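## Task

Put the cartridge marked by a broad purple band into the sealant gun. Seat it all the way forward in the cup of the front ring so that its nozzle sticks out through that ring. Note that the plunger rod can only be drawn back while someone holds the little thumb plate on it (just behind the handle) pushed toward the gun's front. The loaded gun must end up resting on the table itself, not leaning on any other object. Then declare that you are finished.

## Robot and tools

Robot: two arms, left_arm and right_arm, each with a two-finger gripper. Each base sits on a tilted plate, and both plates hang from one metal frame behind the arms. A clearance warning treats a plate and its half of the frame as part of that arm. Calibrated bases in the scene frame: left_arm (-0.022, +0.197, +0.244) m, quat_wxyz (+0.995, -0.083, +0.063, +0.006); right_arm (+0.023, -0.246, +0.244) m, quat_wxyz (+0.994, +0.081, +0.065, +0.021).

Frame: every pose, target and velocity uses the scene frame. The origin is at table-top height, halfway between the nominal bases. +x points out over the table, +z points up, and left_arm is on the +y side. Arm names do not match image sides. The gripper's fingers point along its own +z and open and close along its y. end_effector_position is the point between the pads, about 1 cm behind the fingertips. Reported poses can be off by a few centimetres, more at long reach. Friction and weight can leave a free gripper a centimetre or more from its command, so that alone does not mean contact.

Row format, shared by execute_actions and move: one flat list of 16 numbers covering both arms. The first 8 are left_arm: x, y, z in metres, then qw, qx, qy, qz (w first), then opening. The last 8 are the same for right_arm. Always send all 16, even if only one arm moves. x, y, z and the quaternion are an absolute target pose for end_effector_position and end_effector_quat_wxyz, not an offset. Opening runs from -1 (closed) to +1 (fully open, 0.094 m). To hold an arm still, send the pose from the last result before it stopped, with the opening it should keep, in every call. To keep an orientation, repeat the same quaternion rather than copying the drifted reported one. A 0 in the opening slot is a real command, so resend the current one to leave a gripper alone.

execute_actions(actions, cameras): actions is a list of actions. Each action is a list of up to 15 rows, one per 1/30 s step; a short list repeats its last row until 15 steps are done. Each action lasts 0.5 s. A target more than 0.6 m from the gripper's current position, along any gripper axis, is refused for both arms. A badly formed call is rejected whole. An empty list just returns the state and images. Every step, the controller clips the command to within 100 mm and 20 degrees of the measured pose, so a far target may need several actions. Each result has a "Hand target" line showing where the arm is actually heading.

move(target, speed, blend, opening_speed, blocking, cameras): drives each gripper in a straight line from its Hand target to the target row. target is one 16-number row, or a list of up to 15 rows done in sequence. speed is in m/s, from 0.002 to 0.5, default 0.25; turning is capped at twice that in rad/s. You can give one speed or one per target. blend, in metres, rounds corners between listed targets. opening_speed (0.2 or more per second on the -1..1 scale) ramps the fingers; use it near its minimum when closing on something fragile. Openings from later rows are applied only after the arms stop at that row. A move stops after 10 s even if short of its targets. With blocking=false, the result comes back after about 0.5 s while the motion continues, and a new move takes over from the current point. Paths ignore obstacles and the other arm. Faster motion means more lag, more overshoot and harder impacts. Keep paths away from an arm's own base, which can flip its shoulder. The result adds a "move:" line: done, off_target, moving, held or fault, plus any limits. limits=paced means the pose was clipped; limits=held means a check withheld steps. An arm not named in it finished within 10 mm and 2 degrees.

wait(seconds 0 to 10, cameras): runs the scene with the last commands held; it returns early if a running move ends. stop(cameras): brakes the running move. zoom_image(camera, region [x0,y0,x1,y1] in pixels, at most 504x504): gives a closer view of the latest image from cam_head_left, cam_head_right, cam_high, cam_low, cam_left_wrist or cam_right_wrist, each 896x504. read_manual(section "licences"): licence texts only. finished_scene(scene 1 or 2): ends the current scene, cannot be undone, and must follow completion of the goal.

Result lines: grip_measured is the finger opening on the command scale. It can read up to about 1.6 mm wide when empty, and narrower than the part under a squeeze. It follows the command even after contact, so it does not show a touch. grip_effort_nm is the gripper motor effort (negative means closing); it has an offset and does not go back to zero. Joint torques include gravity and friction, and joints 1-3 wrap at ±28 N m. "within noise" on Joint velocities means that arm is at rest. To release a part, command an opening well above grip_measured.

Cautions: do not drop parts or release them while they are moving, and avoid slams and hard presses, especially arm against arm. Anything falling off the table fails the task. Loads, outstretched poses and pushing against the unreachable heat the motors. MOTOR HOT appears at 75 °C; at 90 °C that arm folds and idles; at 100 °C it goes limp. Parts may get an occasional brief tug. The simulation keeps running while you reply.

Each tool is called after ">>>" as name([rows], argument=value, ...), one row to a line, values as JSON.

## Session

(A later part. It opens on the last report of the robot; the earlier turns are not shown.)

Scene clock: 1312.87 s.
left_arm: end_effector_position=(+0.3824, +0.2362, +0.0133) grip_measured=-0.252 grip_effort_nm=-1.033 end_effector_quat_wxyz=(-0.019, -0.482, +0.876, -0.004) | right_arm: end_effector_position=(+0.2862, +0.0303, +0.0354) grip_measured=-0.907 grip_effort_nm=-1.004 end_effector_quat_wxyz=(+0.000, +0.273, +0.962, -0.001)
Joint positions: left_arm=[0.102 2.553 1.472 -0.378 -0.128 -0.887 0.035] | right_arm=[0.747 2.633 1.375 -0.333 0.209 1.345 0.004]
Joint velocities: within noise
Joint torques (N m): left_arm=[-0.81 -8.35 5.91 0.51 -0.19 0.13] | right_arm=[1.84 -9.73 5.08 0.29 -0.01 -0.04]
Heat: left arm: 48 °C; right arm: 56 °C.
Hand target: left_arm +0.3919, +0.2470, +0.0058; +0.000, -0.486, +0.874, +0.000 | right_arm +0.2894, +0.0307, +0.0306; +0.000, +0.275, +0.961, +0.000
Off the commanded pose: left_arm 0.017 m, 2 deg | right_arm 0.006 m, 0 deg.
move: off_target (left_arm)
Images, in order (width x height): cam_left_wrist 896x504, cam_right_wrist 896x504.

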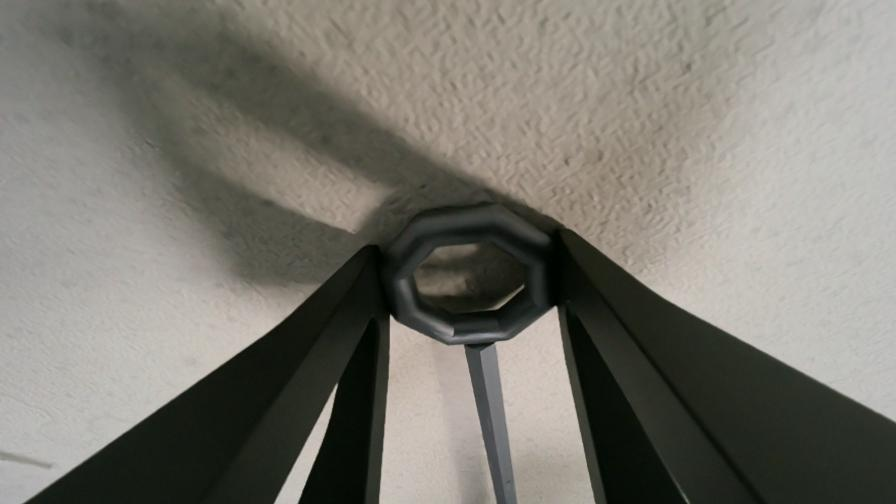

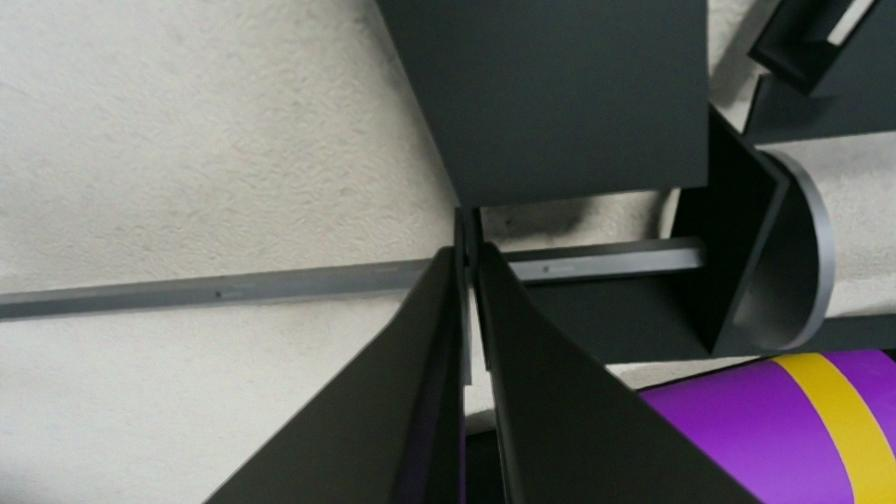

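>>> move(target=[0.3985, 0.2572, 0.005, 0, 0.4863, -0.8738, 0, -0.5, 0.2895, 0.0308, 0.0305, 0, 0.2756, 0.9613, 0, -1], speed=0.05, cameras=["cam_right_wrist", "cam_left_wrist"])

Scene clock: 1315.93 s.
left_arm: end_effector_position=(+0.3879, +0.2450, +0.0135) grip_measured=-0.252 grip_effort_nm=-1.033 end_effector_quat_wxyz=(-0.020, -0.484, +0.875, -0.006) | right_arm: end_effector_position=(+0.2918, +0.0375, +0.0360) grip_measured=-0.909 grip_effort_nm=-1.009 end_effector_quat_wxyz=(+0.005, +0.275, +0.961, +0.014)
Joint positions: left_arm=[0.122 2.563 1.508 -0.402 -0.122 -0.871 0.035] | right_arm=[0.747 2.634 1.38 -0.305 0.203 1.343 0.004]
Joint velocities: within noise
Joint torques (N m): left_arm=[-0.46 -8.27 6.28 0.5 -0.21 0.21] | right_arm=[1.87 -9.88 4.67 0.06 0.03 -0.02]
Heat: left arm: 48 °C; right arm: 56 °C.
Hand target: left_arm +0.3978, +0.2571, +0.0059; +0.000, -0.486, +0.874, +0.000 | right_arm +0.2895, +0.0308, +0.0307; +0.000, +0.276, +0.961, +0.000
Off the commanded pose: left_arm 0.018 m, 2 deg | right_arm 0.009 m, 2 deg.
move: off_target (left_arm)
Images, in order (width x height): cam_left_wrist 896x504, cam_right_wrist 896x504.

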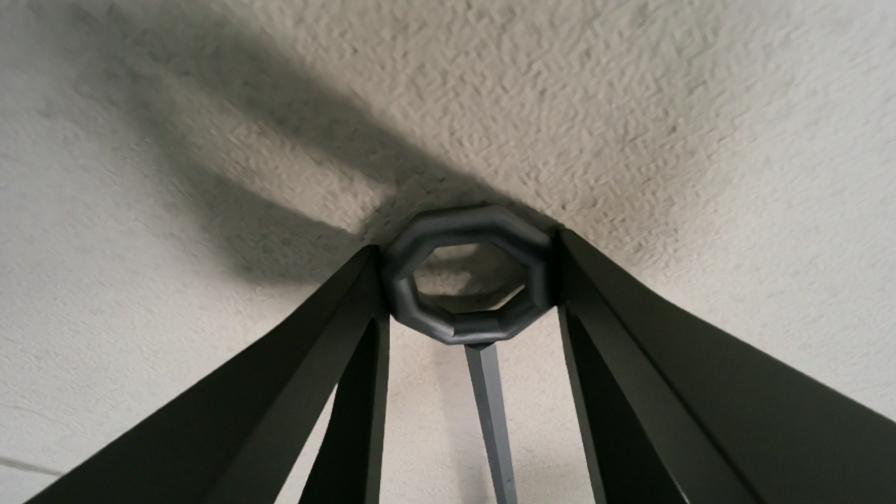

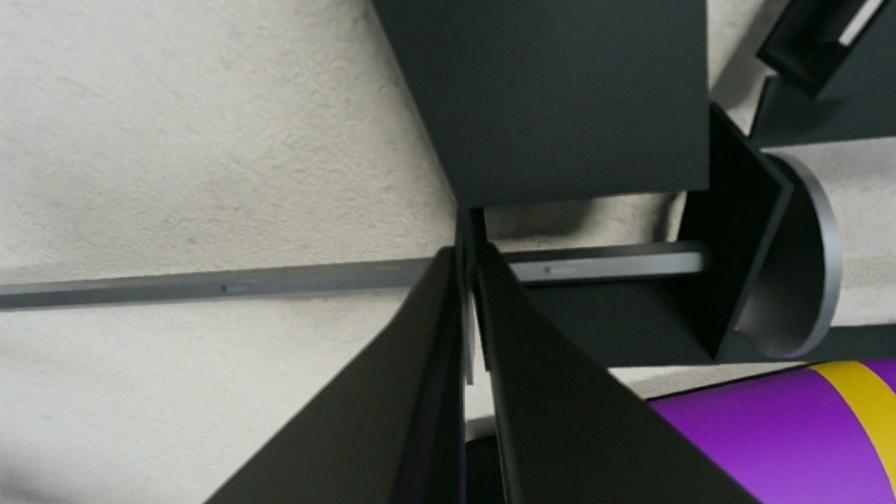

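>>> move(target=[0.4036, 0.2658, 0.005, 0, 0.4863, -0.8738, 0, -0.5, 0.2794, 0.0136, 0.0305, 0, 0.2756, 0.9613, 0, -1], speed=0.05, cameras=["cam_right_wrist"])

Scene clock: 1328.00 s.
left_arm: end_effector_position=(+0.3883, +0.2457, +0.0137) grip_measured=-0.252 grip_effort_nm=-1.028 end_effector_quat_wxyz=(-0.032, -0.483, +0.875, -0.012) | right_arm: end_effector_position=(+0.2909, +0.0364, +0.0352) grip_measured=-0.911 grip_effort_nm=-1.004 end_effector_quat_wxyz=(+0.013, +0.276, +0.960, +0.035)
Joint positions: left_arm=[0.132 2.572 1.537 -0.439 -0.101 -0.861 0.035] | right_arm=[0.743 2.613 1.314 -0.214 0.196 1.332 0.004]
Joint velocities: within noise
Joint torques (N m): left_arm=[0.08 -8.51 6.93 0.57 -0.4 0.29] | right_arm=[1.07 -11.21 1.39 -0.12 0.1 -0.05]
Heat: left arm: 45 °C; right arm: 57 °C.
Hand target: left_arm +0.4024, +0.2657, +0.0066; -0.001, -0.487, +0.874, +0.001 | right_arm +0.2794, +0.0144, +0.0306; +0.000, +0.275, +0.961, +0.000
Off the commanded pose: left_arm 0.027 m, 4 deg | right_arm 0.026 m, 4 deg.
move: off_target (left_arm, right_arm)
Images, in order (width x height): cam_right_wrist 896x504.

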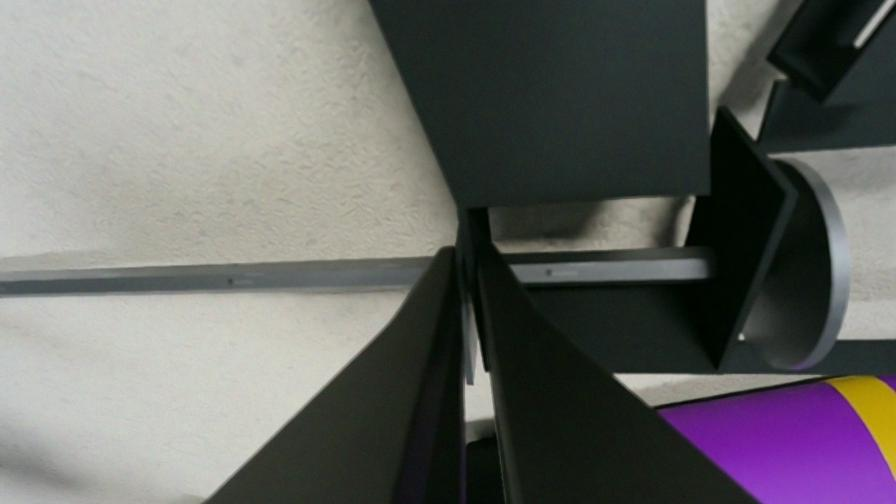

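>>> zoom_image(camera="cam_right_wrist", region=[400, 160, 896, 400])

>>> zoom_image(camera="cam_right_wrist", region=[420, 190, 560, 400])

Scaled by 1.016 from the camera's 896x504 image, which has a finer 1280x720 frame.

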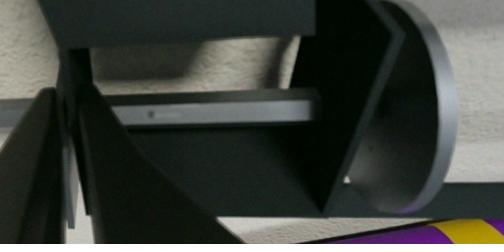

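Scaled by 2.400 from the camera's 896x504 image, which has a finer 1280x720 frame.

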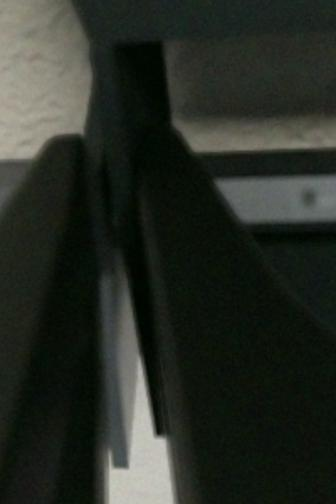

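>>> move(target=[0.3840, 0.2295, 0.005, 0, 0.4863, -0.8738, 0, -0.5, 0.2950, 0.0385, 0.0305, 0, 0.2756, 0.9613, 0, -1], speed=0.03, cameras=["cam_right_wrist"])

Scene clock: 1369.23 s.
left_arm: end_effector_position=(+0.3858, +0.2429, +0.0118) grip_measured=-0.252 grip_effort_nm=-1.033 end_effector_quat_wxyz=(-0.002, -0.487, +0.874, +0.009) | right_arm: end_effector_position=(+0.2927, +0.0383, +0.0357) grip_measured=-0.912 grip_effort_nm=-1.009 end_effector_quat_wxyz=(-0.004, +0.272, +0.962, +0.004)
Joint positions: left_arm=[0.101 2.555 1.468 -0.35 -0.166 -0.895 0.035] | right_arm=[0.743 2.65 1.423 -0.358 0.195 1.336 0.004]
Joint velocities: within noise
Joint torques (N m): left_arm=[-3.93 -9.13 1.89 0.64 0.09 -0.17] | right_arm=[2.55 -9.61 5.63 0.2 0.12 0.1]
Heat: left arm: 42 °C; right arm: 62 °C.
Hand target: left_arm +0.3838, +0.2297, +0.0055; -0.001, -0.486, +0.874, +0.000 | right_arm +0.2950, +0.0385, +0.0306; +0.000, +0.276, +0.961, +0.000
Off the commanded pose: left_arm 0.015 m, 1 deg | right_arm 0.006 m, 1 deg.
move: off_target (left_arm)
Images, in order (width x height): cam_right_wrist 896x504.

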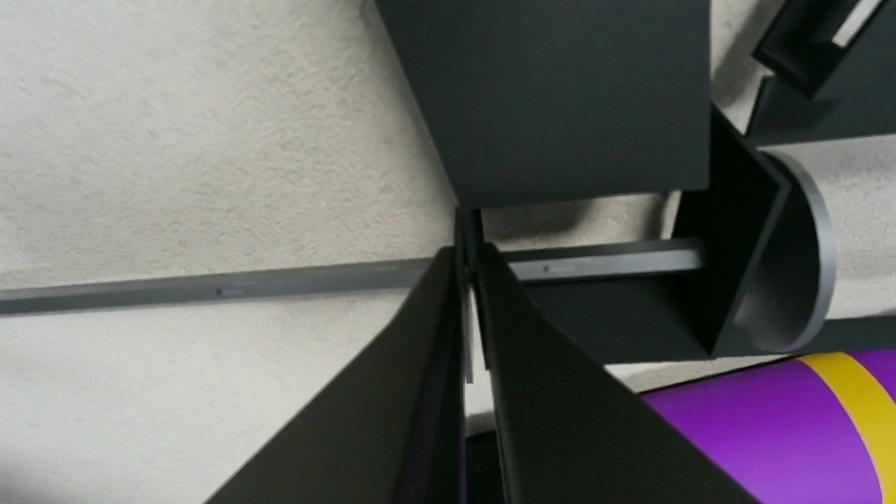

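>>> move(target=[0.3770, 0.2176, 0.005, 0, 0.4863, -0.8738, 0, -0.5, 0.2950, 0.0385, 0.0305, 0, 0.2756, 0.9613, 0, -1], speed=0.03, cameras=["cam_right_wrist", "cam_left_wrist"])

Scene clock: 1372.93 s.
left_arm: end_effector_position=(+0.3851, +0.2419, +0.0118) grip_measured=-0.252 grip_effort_nm=-1.028 end_effector_quat_wxyz=(+0.016, -0.490, +0.871, +0.019) | right_arm: end_effector_position=(+0.2925, +0.0381, +0.0357) grip_measured=-0.912 grip_effort_nm=-1.009 end_effector_quat_wxyz=(-0.005, +0.271, +0.962, +0.004)
Joint positions: left_arm=[0.086 2.545 1.43 -0.3 -0.2 -0.914 0.035] | right_arm=[0.743 2.65 1.423 -0.359 0.195 1.336 0.004]
Joint velocities: within noise
Joint torques (N m): left_arm=[-4.94 -8.91 1.46 0.42 0.35 -0.32] | right_arm=[2.55 -9.61 5.6 0.23 0.13 0.08]
Heat: left arm: 42 °C; right arm: 60 °C.
Hand target: left_arm +0.3762, +0.2185, +0.0055; -0.001, -0.486, +0.874, +0.001 | right_arm +0.2950, +0.0385, +0.0306; +0.000, +0.276, +0.961, +0.000
Off the commanded pose: left_arm 0.027 m, 3 deg | right_arm 0.006 m, 1 deg.
move: off_target (left_arm)
Images, in order (width x height): cam_left_wrist 896x504, cam_right_wrist 896x504.

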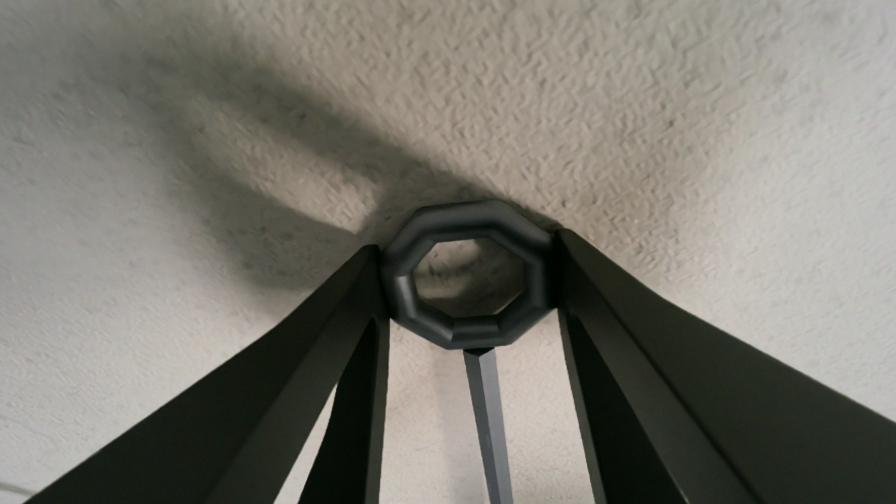

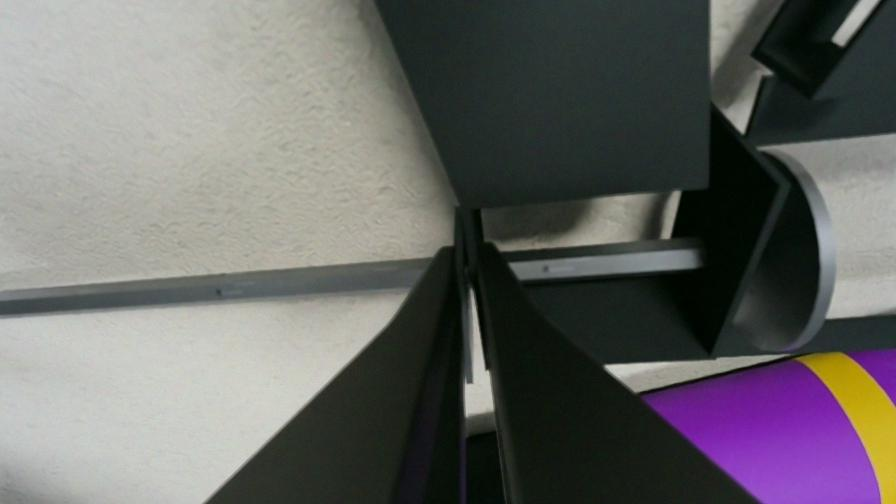

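>>> move([
  [0.4036, 0.2658, 0.005, 0, 0.4863, -0.8738, 0, -0.5, 0.2794, 0.0136, 0.0305, 0, 0.2756, 0.9613, 0, -1],
  [0.4140, 0.2820, 0.005, 0, 0.4863, -0.8738, 0, -0.5, 0.2690, -0.003, 0.0305, 0, 0.2756, 0.9613, 0, -1],
], speed=0.06, blend=0.01, cameras=["cam_right_wrist", "cam_left_wrist"])

Scene clock: 1381.53 s.
left_arm: end_effector_position=(+0.3894, +0.2494, +0.0137) grip_measured=-0.252 grip_effort_nm=-1.028 end_effector_quat_wxyz=(-0.055, -0.483, +0.874, -0.021) | right_arm: end_effector_position=(+0.2854, +0.0267, +0.0358) grip_measured=-0.913 grip_effort_nm=-1.009 end_effector_quat_wxyz=(+0.017, +0.278, +0.959, +0.050)
Joint positions: left_arm=[0.153 2.596 1.601 -0.514 -0.067 -0.845 0.035] | right_arm=[0.731 2.577 1.219 -0.123 0.187 1.319 0.004]
Joint velocities: within noise
Joint torques (N m): left_arm=[0.95 -9.06 7.82 0.72 -0.63 0.37] | right_arm=[0.94 -10.82 1.01 -0.26 0.19 -0.03]
Heat: left arm: 42 °C; right arm: 59 °C.
Hand target: left_arm +0.4115, +0.2819, +0.0086; -0.002, -0.488, +0.873, +0.001 | right_arm +0.2692, -0.0017, +0.0308; +0.000, +0.275, +0.961, +0.001
Off the commanded pose: left_arm 0.042 m, 7 deg | right_arm 0.034 m, 6 deg.
move: off_target (left_arm, right_arm); blend cut to 0.0098 m at target 1
Images, in order (width x height): cam_left_wrist 896x504, cam_right_wrist 896x504.

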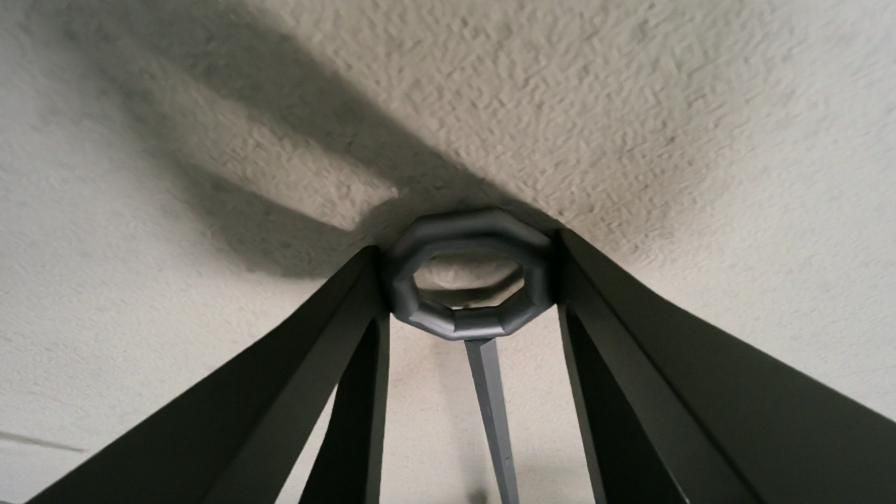

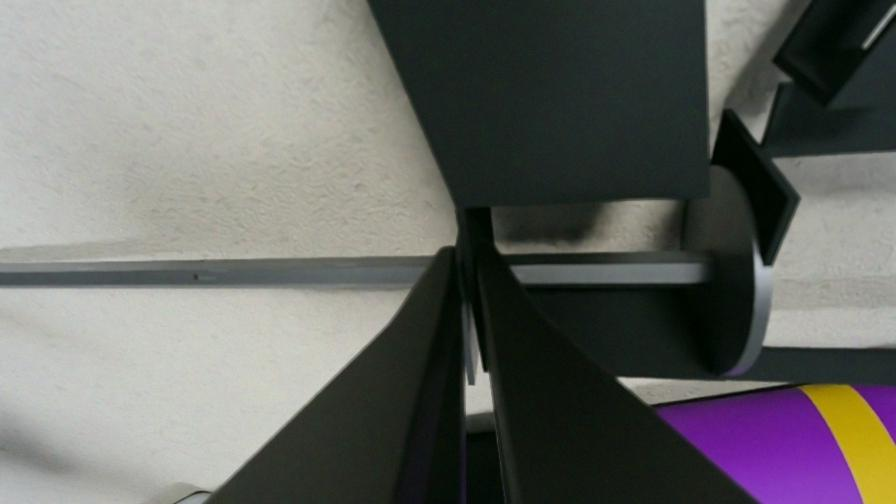

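>>> zoom_image(camera="cam_right_wrist", region=[600, 80, 896, 400])

Scaled by 1.575 from the camera's 896x504 image, which has a finer 1280x720 frame.

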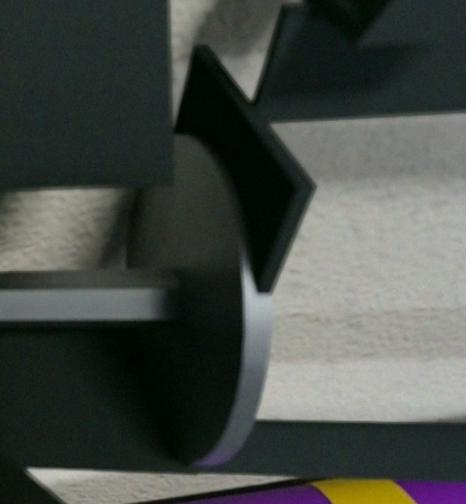

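>>> move(target=[0.4200, 0.2920, 0.005, 0, 0.4863, -0.8738, 0, -0.5, 0.2640, -0.012, 0.0305, 0, 0.2756, 0.9613, 0, -1], speed=0.05, cameras=["cam_right_wrist"])

Scene clock: 1393.80 s.
left_arm: end_effector_position=(+0.3904, +0.2521, +0.0140) grip_measured=-0.252 grip_effort_nm=-1.033 end_effector_quat_wxyz=(-0.067, -0.482, +0.873, -0.027) | right_arm: end_effector_position=(+0.2857, +0.0282, +0.0360) grip_measured=-0.915 grip_effort_nm=-1.004 end_effector_quat_wxyz=(+0.021, +0.279, +0.957, +0.071)
Joint positions: left_arm=[0.167 2.611 1.641 -0.558 -0.047 -0.831 0.035] | right_arm=[0.726 2.565 1.175 -0.049 0.171 1.309 0.004]
Joint velocities: within noise
Joint torques (N m): left_arm=[1.47 -9.42 8.38 0.79 -0.77 0.43] | right_arm=[0.59 -11.06 0.47 -0.66 0.33 -0.05]
Heat: left arm: 42 °C; right arm: 57 °C.
Hand target: left_arm +0.4167, +0.2919, +0.0101; -0.003, -0.489, +0.872, +0.002 | right_arm +0.2644, -0.0097, +0.0308; +0.000, +0.275, +0.962, +0.002
Off the commanded pose: left_arm 0.050 m, 8 deg | right_arm 0.046 m, 9 deg.
move: off_target (left_arm, right_arm)
Images, in order (width x height): cam_right_wrist 896x504.

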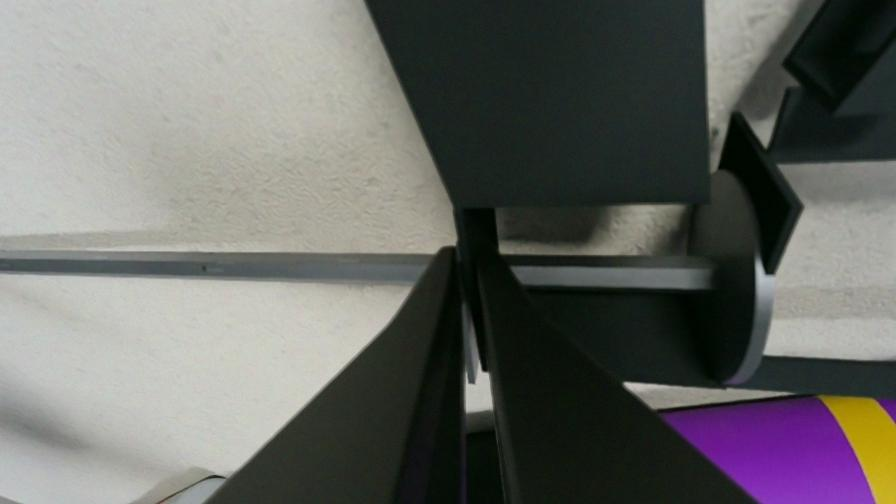

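>>> move(target=[0.3930, 0.2455, 0.005, 0, 0.4863, -0.8738, 0, -0.5, 0.2895, 0.0308, 0.0305, 0, 0.2756, 0.9613, 0, -1], speed=0.05, cameras=["cam_right_wrist"])

>>> move(target=[0.3930, 0.2455, 0.005, 0, 0.4863, -0.8738, 0, -0.5, 0.2895, 0.0308, 0.0305, 0, 0.2756, 0.9613, 0, -0.5], speed=0.05, opening_speed=0.5, cameras=["cam_right_wrist"])

Scene clock: 1398.43 s.
left_arm: end_effector_position=(+0.3889, +0.2485, +0.0119) grip_measured=-0.252 grip_effort_nm=-1.028 end_effector_quat_wxyz=(-0.020, -0.485, +0.874, -0.001) | right_arm: end_effector_position=(+0.2898, +0.0320, +0.0362) grip_measured=-0.915 grip_effort_nm=-1.004 end_effector_quat_wxyz=(-0.010, +0.275, +0.961, +0.013)
Joint positions: left_arm=[0.126 2.572 1.524 -0.412 -0.132 -0.871 0.035] | right_arm=[0.729 2.626 1.372 -0.319 0.177 1.328 0.004]
Joint velocities: within noise
Joint torques (N m): left_arm=[-3.1 -9.39 2.13 0.75 -0.14 -0.1] | right_arm=[3.36 -9.16 5.34 0.17 0.29 0.12]
Heat: left arm: 43 °C; right arm: 57 °C.
Hand target: left_arm +0.3929, +0.2454, +0.0056; -0.001, -0.486, +0.874, +0.000 | right_arm +0.2894, +0.0307, +0.0306; +0.000, +0.275, +0.961, +0.000
Off the commanded pose: left_arm 0.009 m, 2 deg | right_arm 0.006 m, 2 deg.
move: done
Images, in order (width x height): cam_right_wrist 896x504.

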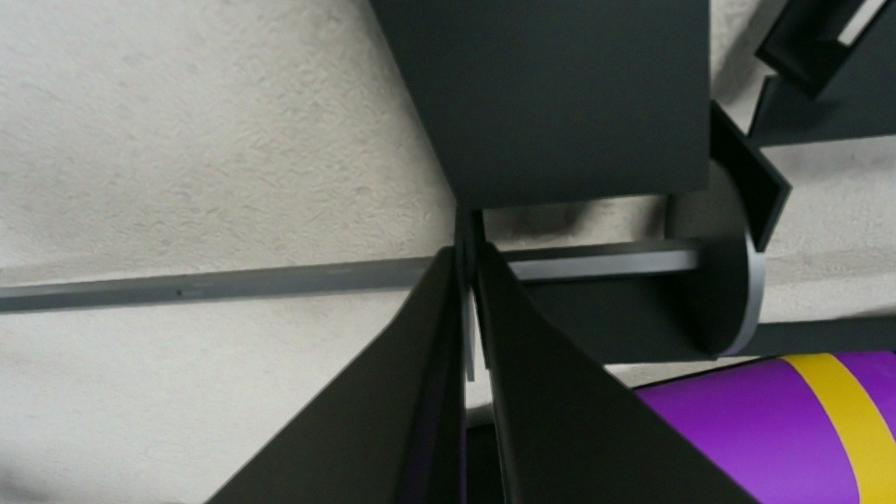

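Scene clock: 1399.63 s.
left_arm: end_effector_position=(+0.3889, +0.2485, +0.0119) grip_measured=-0.252 grip_effort_nm=-1.023 end_effector_quat_wxyz=(-0.020, -0.486, +0.874, -0.001) | right_arm: end_effector_position=(+0.2906, +0.0300, +0.0341) grip_measured=-0.503 grip_effort_nm=0.173 end_effector_quat_wxyz=(-0.005, +0.278, +0.960, +0.008)
Joint positions: left_arm=[0.126 2.572 1.524 -0.412 -0.132 -0.871 0.035] | right_arm=[0.729 2.633 1.375 -0.319 0.191 1.335 0.023]
Joint velocities: within noise
Joint torques (N m): left_arm=[-3.12 -9.51 2.13 0.81 -0.16 -0.07] | right_arm=[3.38 -9.77 5.05 0.15 0.14 0.04]
Heat: left arm: 43 °C; right arm: 57 °C.
Hand target: left_arm +0.3929, +0.2454, +0.0055; -0.001, -0.486, +0.874, +0.000 | right_arm +0.2895, +0.0308, +0.0306; +0.000, +0.276, +0.961, +0.000
Off the commanded pose: left_arm 0.009 m, 2 deg | right_arm 0.004 m, 1 deg.
move: done
Images, in order (width x height): cam_right_wrist 896x504.

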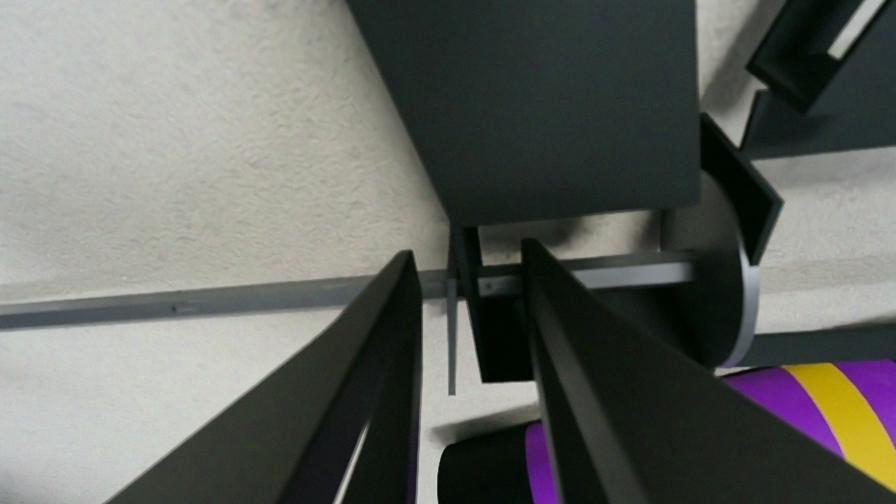

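>>> move([
  [0.3930, 0.2455, 0.005, 0, 0.4863, -0.8738, 0, 0.3, 0.2905, 0.0320, 0.15, 0, 0.2756, 0.9613, 0, -0.3],
  [0.3930, 0.2455, 0.15, 0, 0.4863, -0.8738, 0, 0.4, 0.33, -0.03, 0.19, 0, 0.1115, 0.9938, 0, 1],
], speed=0.15, opening_speed=1, cameras=["cam_right_wrist", "cam_left_wrist"])

>>> move(target=[0.3930, 0.2455, 0.15, 0, 0.4863, -0.8738, 0, 0.4, 0.47, -0.12, 0.19, 0, 0.1115, 0.9938, 0, 1], speed=0.2)

Scene clock: 1409.83 s.
left_arm: end_effector_position=(+0.3845, +0.2471, +0.1293) grip_measured=+0.397 grip_effort_nm=0.139 end_effector_quat_wxyz=(-0.018, -0.485, +0.874, +0.005) | right_arm: end_effector_position=(+0.3275, -0.0245, +0.1798) grip_measured=+0.997 grip_effort_nm=0.168 end_effector_quat_wxyz=(-0.007, +0.112, +0.994, +0.002)
Joint positions: left_arm=[0.076 2.234 1.432 -0.666 -0.149 -0.921 0.066] | right_arm=[0.642 2.184 1.326 -0.717 0.195 0.909 0.094]
Joint velocities: within noise
Joint torques (N m): left_arm=[-3.15 -13.38 5.18 0.01 -0.07 -0.12] | right_arm=[2.04 -13 4.57 0.04 0.13 -0.04]
Heat: left arm: 46 °C; right arm: 57 °C.
Hand target: left_arm +0.3928, +0.2455, +0.1493; +0.000, -0.486, +0.874, +0.000 | right_arm +0.3300, -0.0299, +0.1896; +0.000, +0.112, +0.994, +0.000
Off the commanded pose: left_arm 0.022 m, 2 deg | right_arm 0.012 m, 1 deg.
move: off_target (left_arm, right_arm); target 2's new opening was sent with left_arm's hand 0.022 m and 2 deg from that target
Images, in order (width x height): cam_left_wrist 896x504, cam_right_wrist 896x504.

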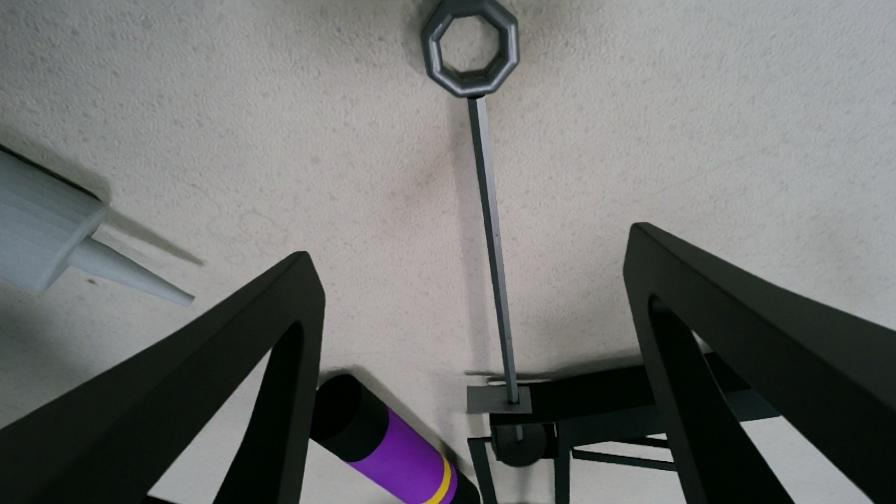

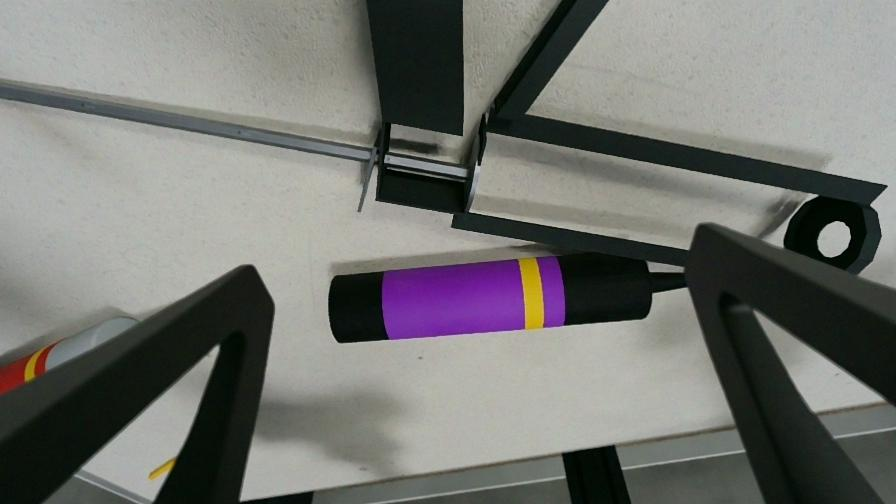

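Scene clock: 1411.53 s.
left_arm: end_effector_position=(+0.3845, +0.2471, +0.1293) grip_measured=+0.397 grip_effort_nm=0.139 end_effector_quat_wxyz=(-0.018, -0.485, +0.874, +0.005) | right_arm: end_effector_position=(+0.4692, -0.1236, +0.1908) grip_measured=+0.997 grip_effort_nm=0.168 end_effector_quat_wxyz=(+0.004, +0.118, +0.993, +0.001)
Joint positions: left_arm=[0.076 2.234 1.432 -0.666 -0.149 -0.921 0.066] | right_arm=[0.284 2.338 1.792 -0.94 0.195 0.554 0.094]
Joint velocities: within noise
Joint torques (N m): left_arm=[-3.25 -13.52 5.04 0.04 -0.06 -0.11] | right_arm=[3.14 -10.8 8.17 0.03 0.02 -0.05]
Heat: left arm: 47 °C; right arm: 57 °C.
Hand target: left_arm +0.3928, +0.2455, +0.1493; +0.000, -0.486, +0.874, +0.000 | right_arm +0.4699, -0.1200, +0.1900; +0.000, +0.111, +0.994, +0.000
Off the commanded pose: left_arm 0.022 m, 2 deg | right_arm 0.004 m, 1 deg.
move: off_target (left_arm)

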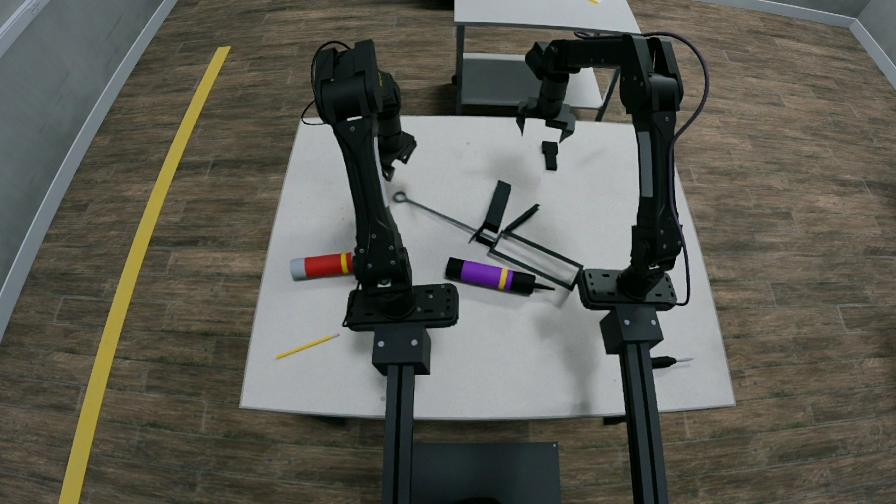

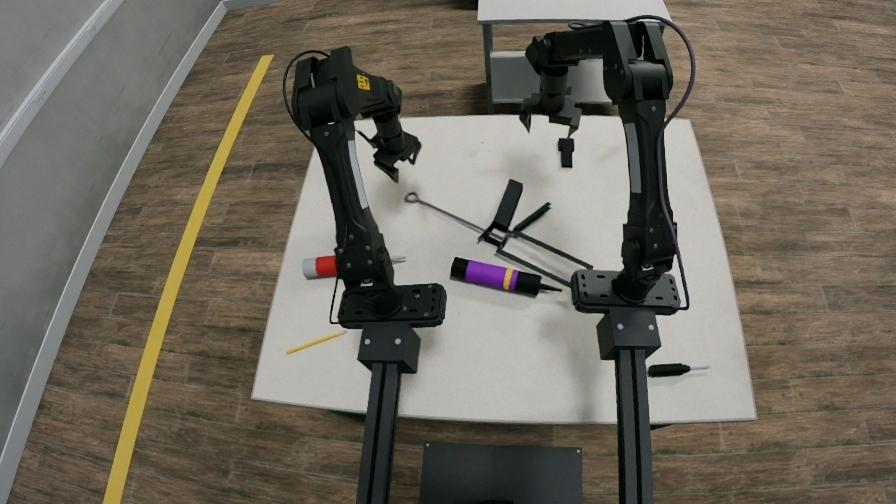

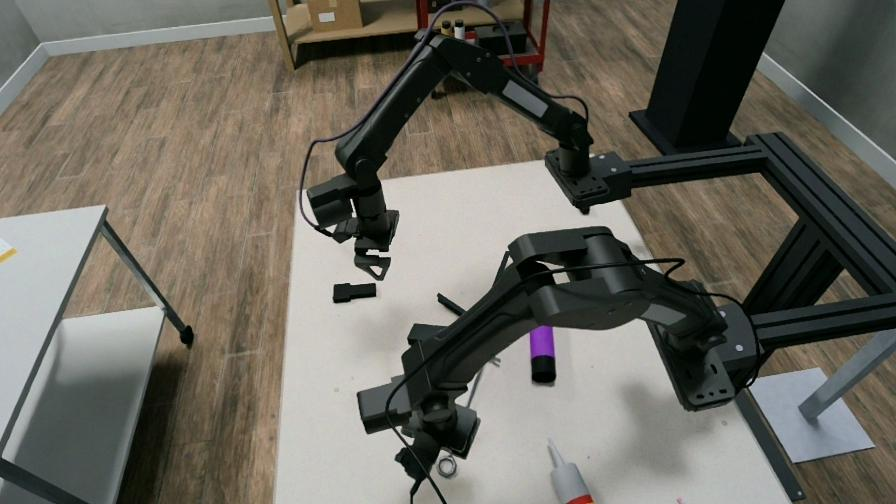

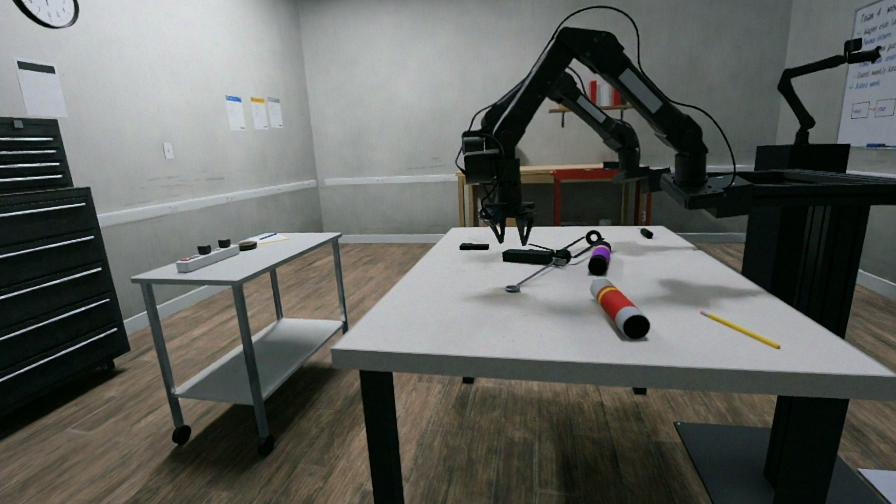

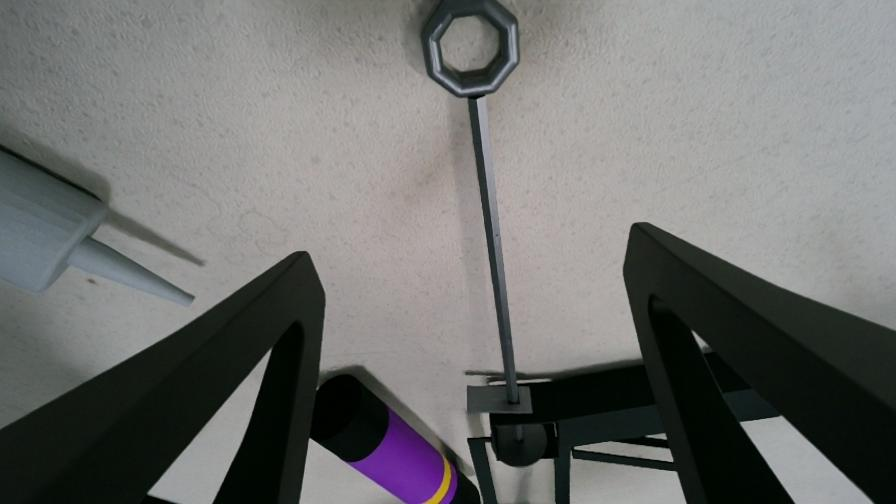

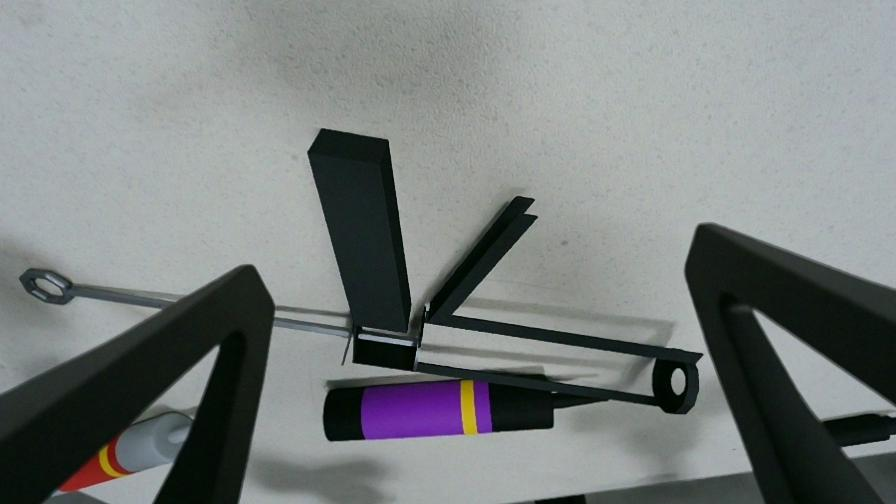

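>>> move([
  [0.3930, 0.2455, 0.15, 0, 0.4863, -0.8738, 0, 0.4, 0.388, -0.031, 0.12, 0, 0.165, 0.9863, 0, 0.6],
  [0.3930, 0.2455, 0.15, 0, 0.4863, -0.8738, 0, 0.4, 0.388, -0.031, 0.07, 0, 0.165, 0.9863, 0, 0.6],
], speed=0.15, cameras=["cam_right_wrist"])

Scene clock: 1429.10 s.
left_arm: end_effector_position=(+0.3844, +0.2470, +0.1293) grip_measured=+0.397 grip_effort_nm=0.139 end_effector_quat_wxyz=(-0.018, -0.485, +0.874, +0.005) | right_arm: end_effector_position=(+0.3820, -0.0300, +0.0725) grip_measured=+0.603 grip_effort_nm=-0.125 end_effector_quat_wxyz=(-0.009, +0.162, +0.987, -0.001)
Joint positions: left_arm=[0.076 2.234 1.432 -0.667 -0.149 -0.921 0.066] | right_arm=[0.499 2.546 1.537 -0.543 0.195 0.865 0.075]
Joint velocities: within noise
Joint torques (N m): left_arm=[-3.19 -13.42 5.18 0.04 -0.02 -0.1] | right_arm=[2.24 -11.1 5.12 0.37 0.08 -0.02]
Heat: left arm: 54 °C; right arm: 60 °C.
Hand target: left_arm +0.3928, +0.2455, +0.1493; +0.000, -0.486, +0.874, +0.000 | right_arm +0.3878, -0.0311, +0.0701; +0.000, +0.165, +0.986, +0.000
Off the commanded pose: left_arm 0.022 m, 2 deg | right_arm 0.007 m, 1 deg.
move: off_target (left_arm)
Images, in order (width x height): cam_right_wrist 896x504.

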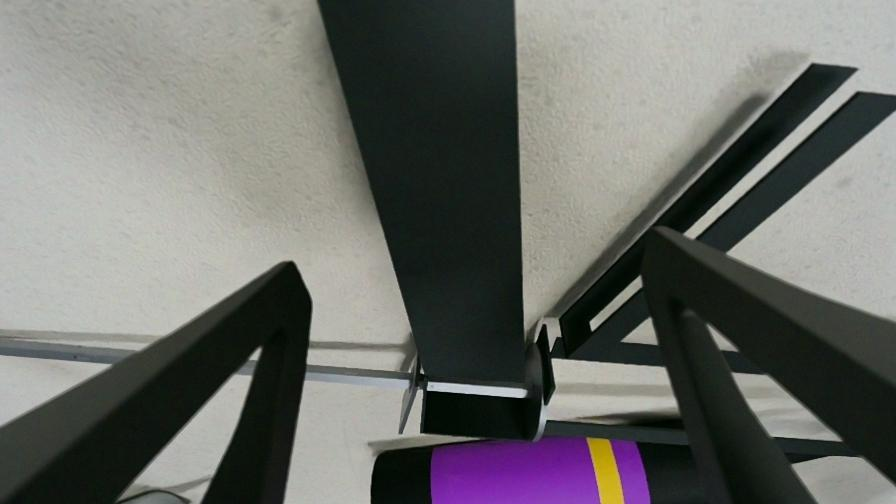

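>>> move(target=[0.3930, 0.2455, 0.15, 0, 0.4863, -0.8738, 0, 0.4, 0.430, -0.036, 0.07, 0, 0.165, 0.9863, 0, 0.7], speed=0.15, cameras=["cam_right_wrist"])

Scene clock: 1434.27 s.
left_arm: end_effector_position=(+0.3844, +0.2470, +0.1293) grip_measured=+0.397 grip_effort_nm=0.139 end_effector_quat_wxyz=(-0.018, -0.485, +0.874, +0.005) | right_arm: end_effector_position=(+0.4304, -0.0343, +0.0738) grip_measured=+0.697 grip_effort_nm=0.168 end_effector_quat_wxyz=(+0.004, +0.169, +0.986, +0.008)
Joint positions: left_arm=[0.076 2.234 1.432 -0.667 -0.149 -0.921 0.066] | right_arm=[0.44 2.621 1.741 -0.629 0.195 0.813 0.08]
Joint velocities: within noise
Joint torques (N m): left_arm=[-3.22 -13.37 5.18 0.05 -0.09 -0.12] | right_arm=[2.77 -11.25 6.86 0.08 0.08 -0.05]
Heat: left arm: 56 °C; right arm: 60 °C.
Hand target: left_arm +0.3928, +0.2455, +0.1493; +0.000, -0.486, +0.874, +0.000 | right_arm +0.4299, -0.0360, +0.0700; +0.000, +0.165, +0.986, +0.000
Off the commanded pose: left_arm 0.022 m, 2 deg | right_arm 0.004 m, 1 deg.
move: off_target (left_arm)
Images, in order (width x height): cam_right_wrist 896x504.

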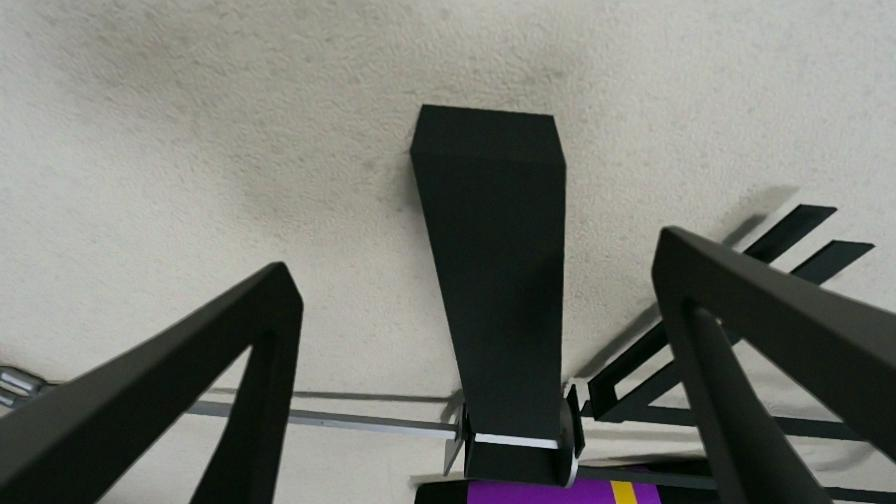

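>>> move([
  [0.3930, 0.2455, 0.15, 0, 0.4863, -0.8738, 0, 0.4, 0.407, -0.036, 0.07, 0, 0.165, 0.9863, 0, 0.6],
  [0.3930, 0.2455, 0.15, 0, 0.4863, -0.8738, 0, 0.4, 0.407, -0.036, 0.04, 0, 0.165, 0.9863, 0, 0.6],
], speed=0.1, cameras=["cam_right_wrist"])

Scene clock: 1440.47 s.
left_arm: end_effector_position=(+0.3843, +0.2470, +0.1293) grip_measured=+0.397 grip_effort_nm=0.144 end_effector_quat_wxyz=(-0.018, -0.486, +0.874, +0.006) | right_arm: end_effector_position=(+0.4015, -0.0420, +0.0423) grip_measured=+0.603 grip_effort_nm=-0.120 end_effector_quat_wxyz=(-0.011, +0.169, +0.986, -0.003)
Joint positions: left_arm=[0.076 2.234 1.432 -0.667 -0.149 -0.922 0.066] | right_arm=[0.44 2.651 1.634 -0.53 0.195 0.821 0.075]
Joint velocities: within noise
Joint torques (N m): left_arm=[-3.25 -13.49 5.14 0.04 -0.04 -0.12] | right_arm=[3.51 -11 6.22 0.31 0.08 -0.02]
Heat: left arm: 57 °C; right arm: 59 °C.
Hand target: left_arm +0.3928, +0.2455, +0.1493; +0.000, -0.486, +0.874, +0.000 | right_arm +0.4068, -0.0360, +0.0402; +0.000, +0.165, +0.986, +0.000
Off the commanded pose: left_arm 0.022 m, 2 deg | right_arm 0.008 m, 1 deg.
move: off_target (left_arm)
Images, in order (width x height): cam_right_wrist 896x504.

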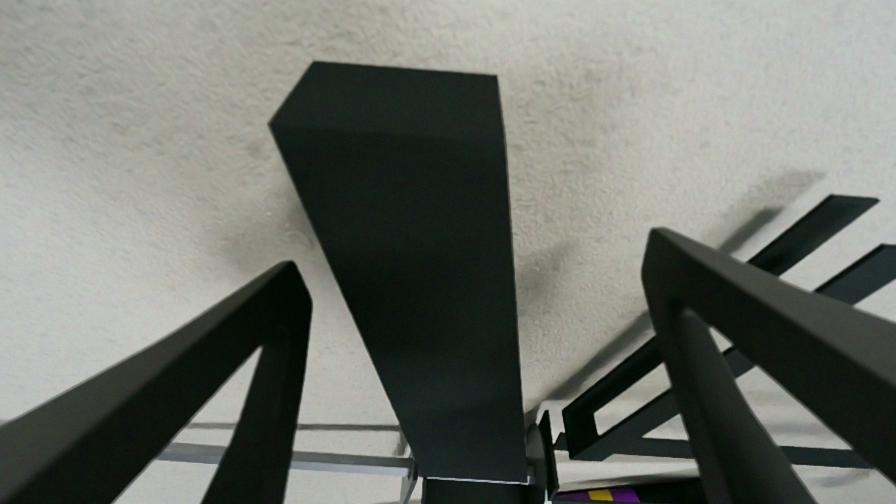

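>>> move([
  [0.3930, 0.2455, 0.15, 0, 0.4863, -0.8738, 0, 0.4, 0.409, -0.028, 0.040, 0, 0.165, 0.9863, 0, 0.6],
  [0.3930, 0.2455, 0.15, 0, 0.4863, -0.8738, 0, 0.4, 0.409, -0.028, 0.018, 0, 0.165, 0.9863, 0, 0.6],
], speed=0.08, cameras=["cam_right_wrist"])

Scene clock: 1444.03 s.
left_arm: end_effector_position=(+0.3843, +0.2470, +0.1293) grip_measured=+0.397 grip_effort_nm=0.149 end_effector_quat_wxyz=(-0.018, -0.486, +0.874, +0.006) | right_arm: end_effector_position=(+0.4041, -0.0353, +0.0192) grip_measured=+0.603 grip_effort_nm=-0.125 end_effector_quat_wxyz=(-0.011, +0.170, +0.985, -0.004)
Joint positions: left_arm=[0.076 2.234 1.432 -0.667 -0.149 -0.922 0.066] | right_arm=[0.44 2.736 1.703 -0.514 0.195 0.823 0.075]
Joint velocities: within noise
Joint torques (N m): left_arm=[-3.14 -13.53 5.09 0.04 -0.06 -0.12] | right_arm=[3.9 -11.41 6 0.33 0.1 0.01]
Heat: left arm: 57 °C; right arm: 59 °C.
Hand target: left_arm +0.3928, +0.2455, +0.1493; +0.000, -0.486, +0.874, +0.000 | right_arm +0.4088, -0.0280, +0.0182; +0.000, +0.165, +0.986, +0.000
Off the commanded pose: left_arm 0.022 m, 2 deg | right_arm 0.009 m, 1 deg.
move: off_target (left_arm)
Images, in order (width x height): cam_right_wrist 896x504.

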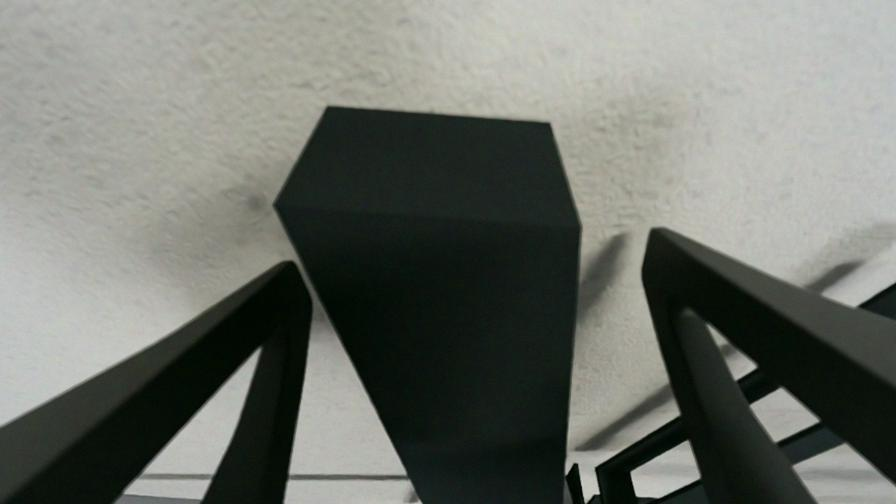

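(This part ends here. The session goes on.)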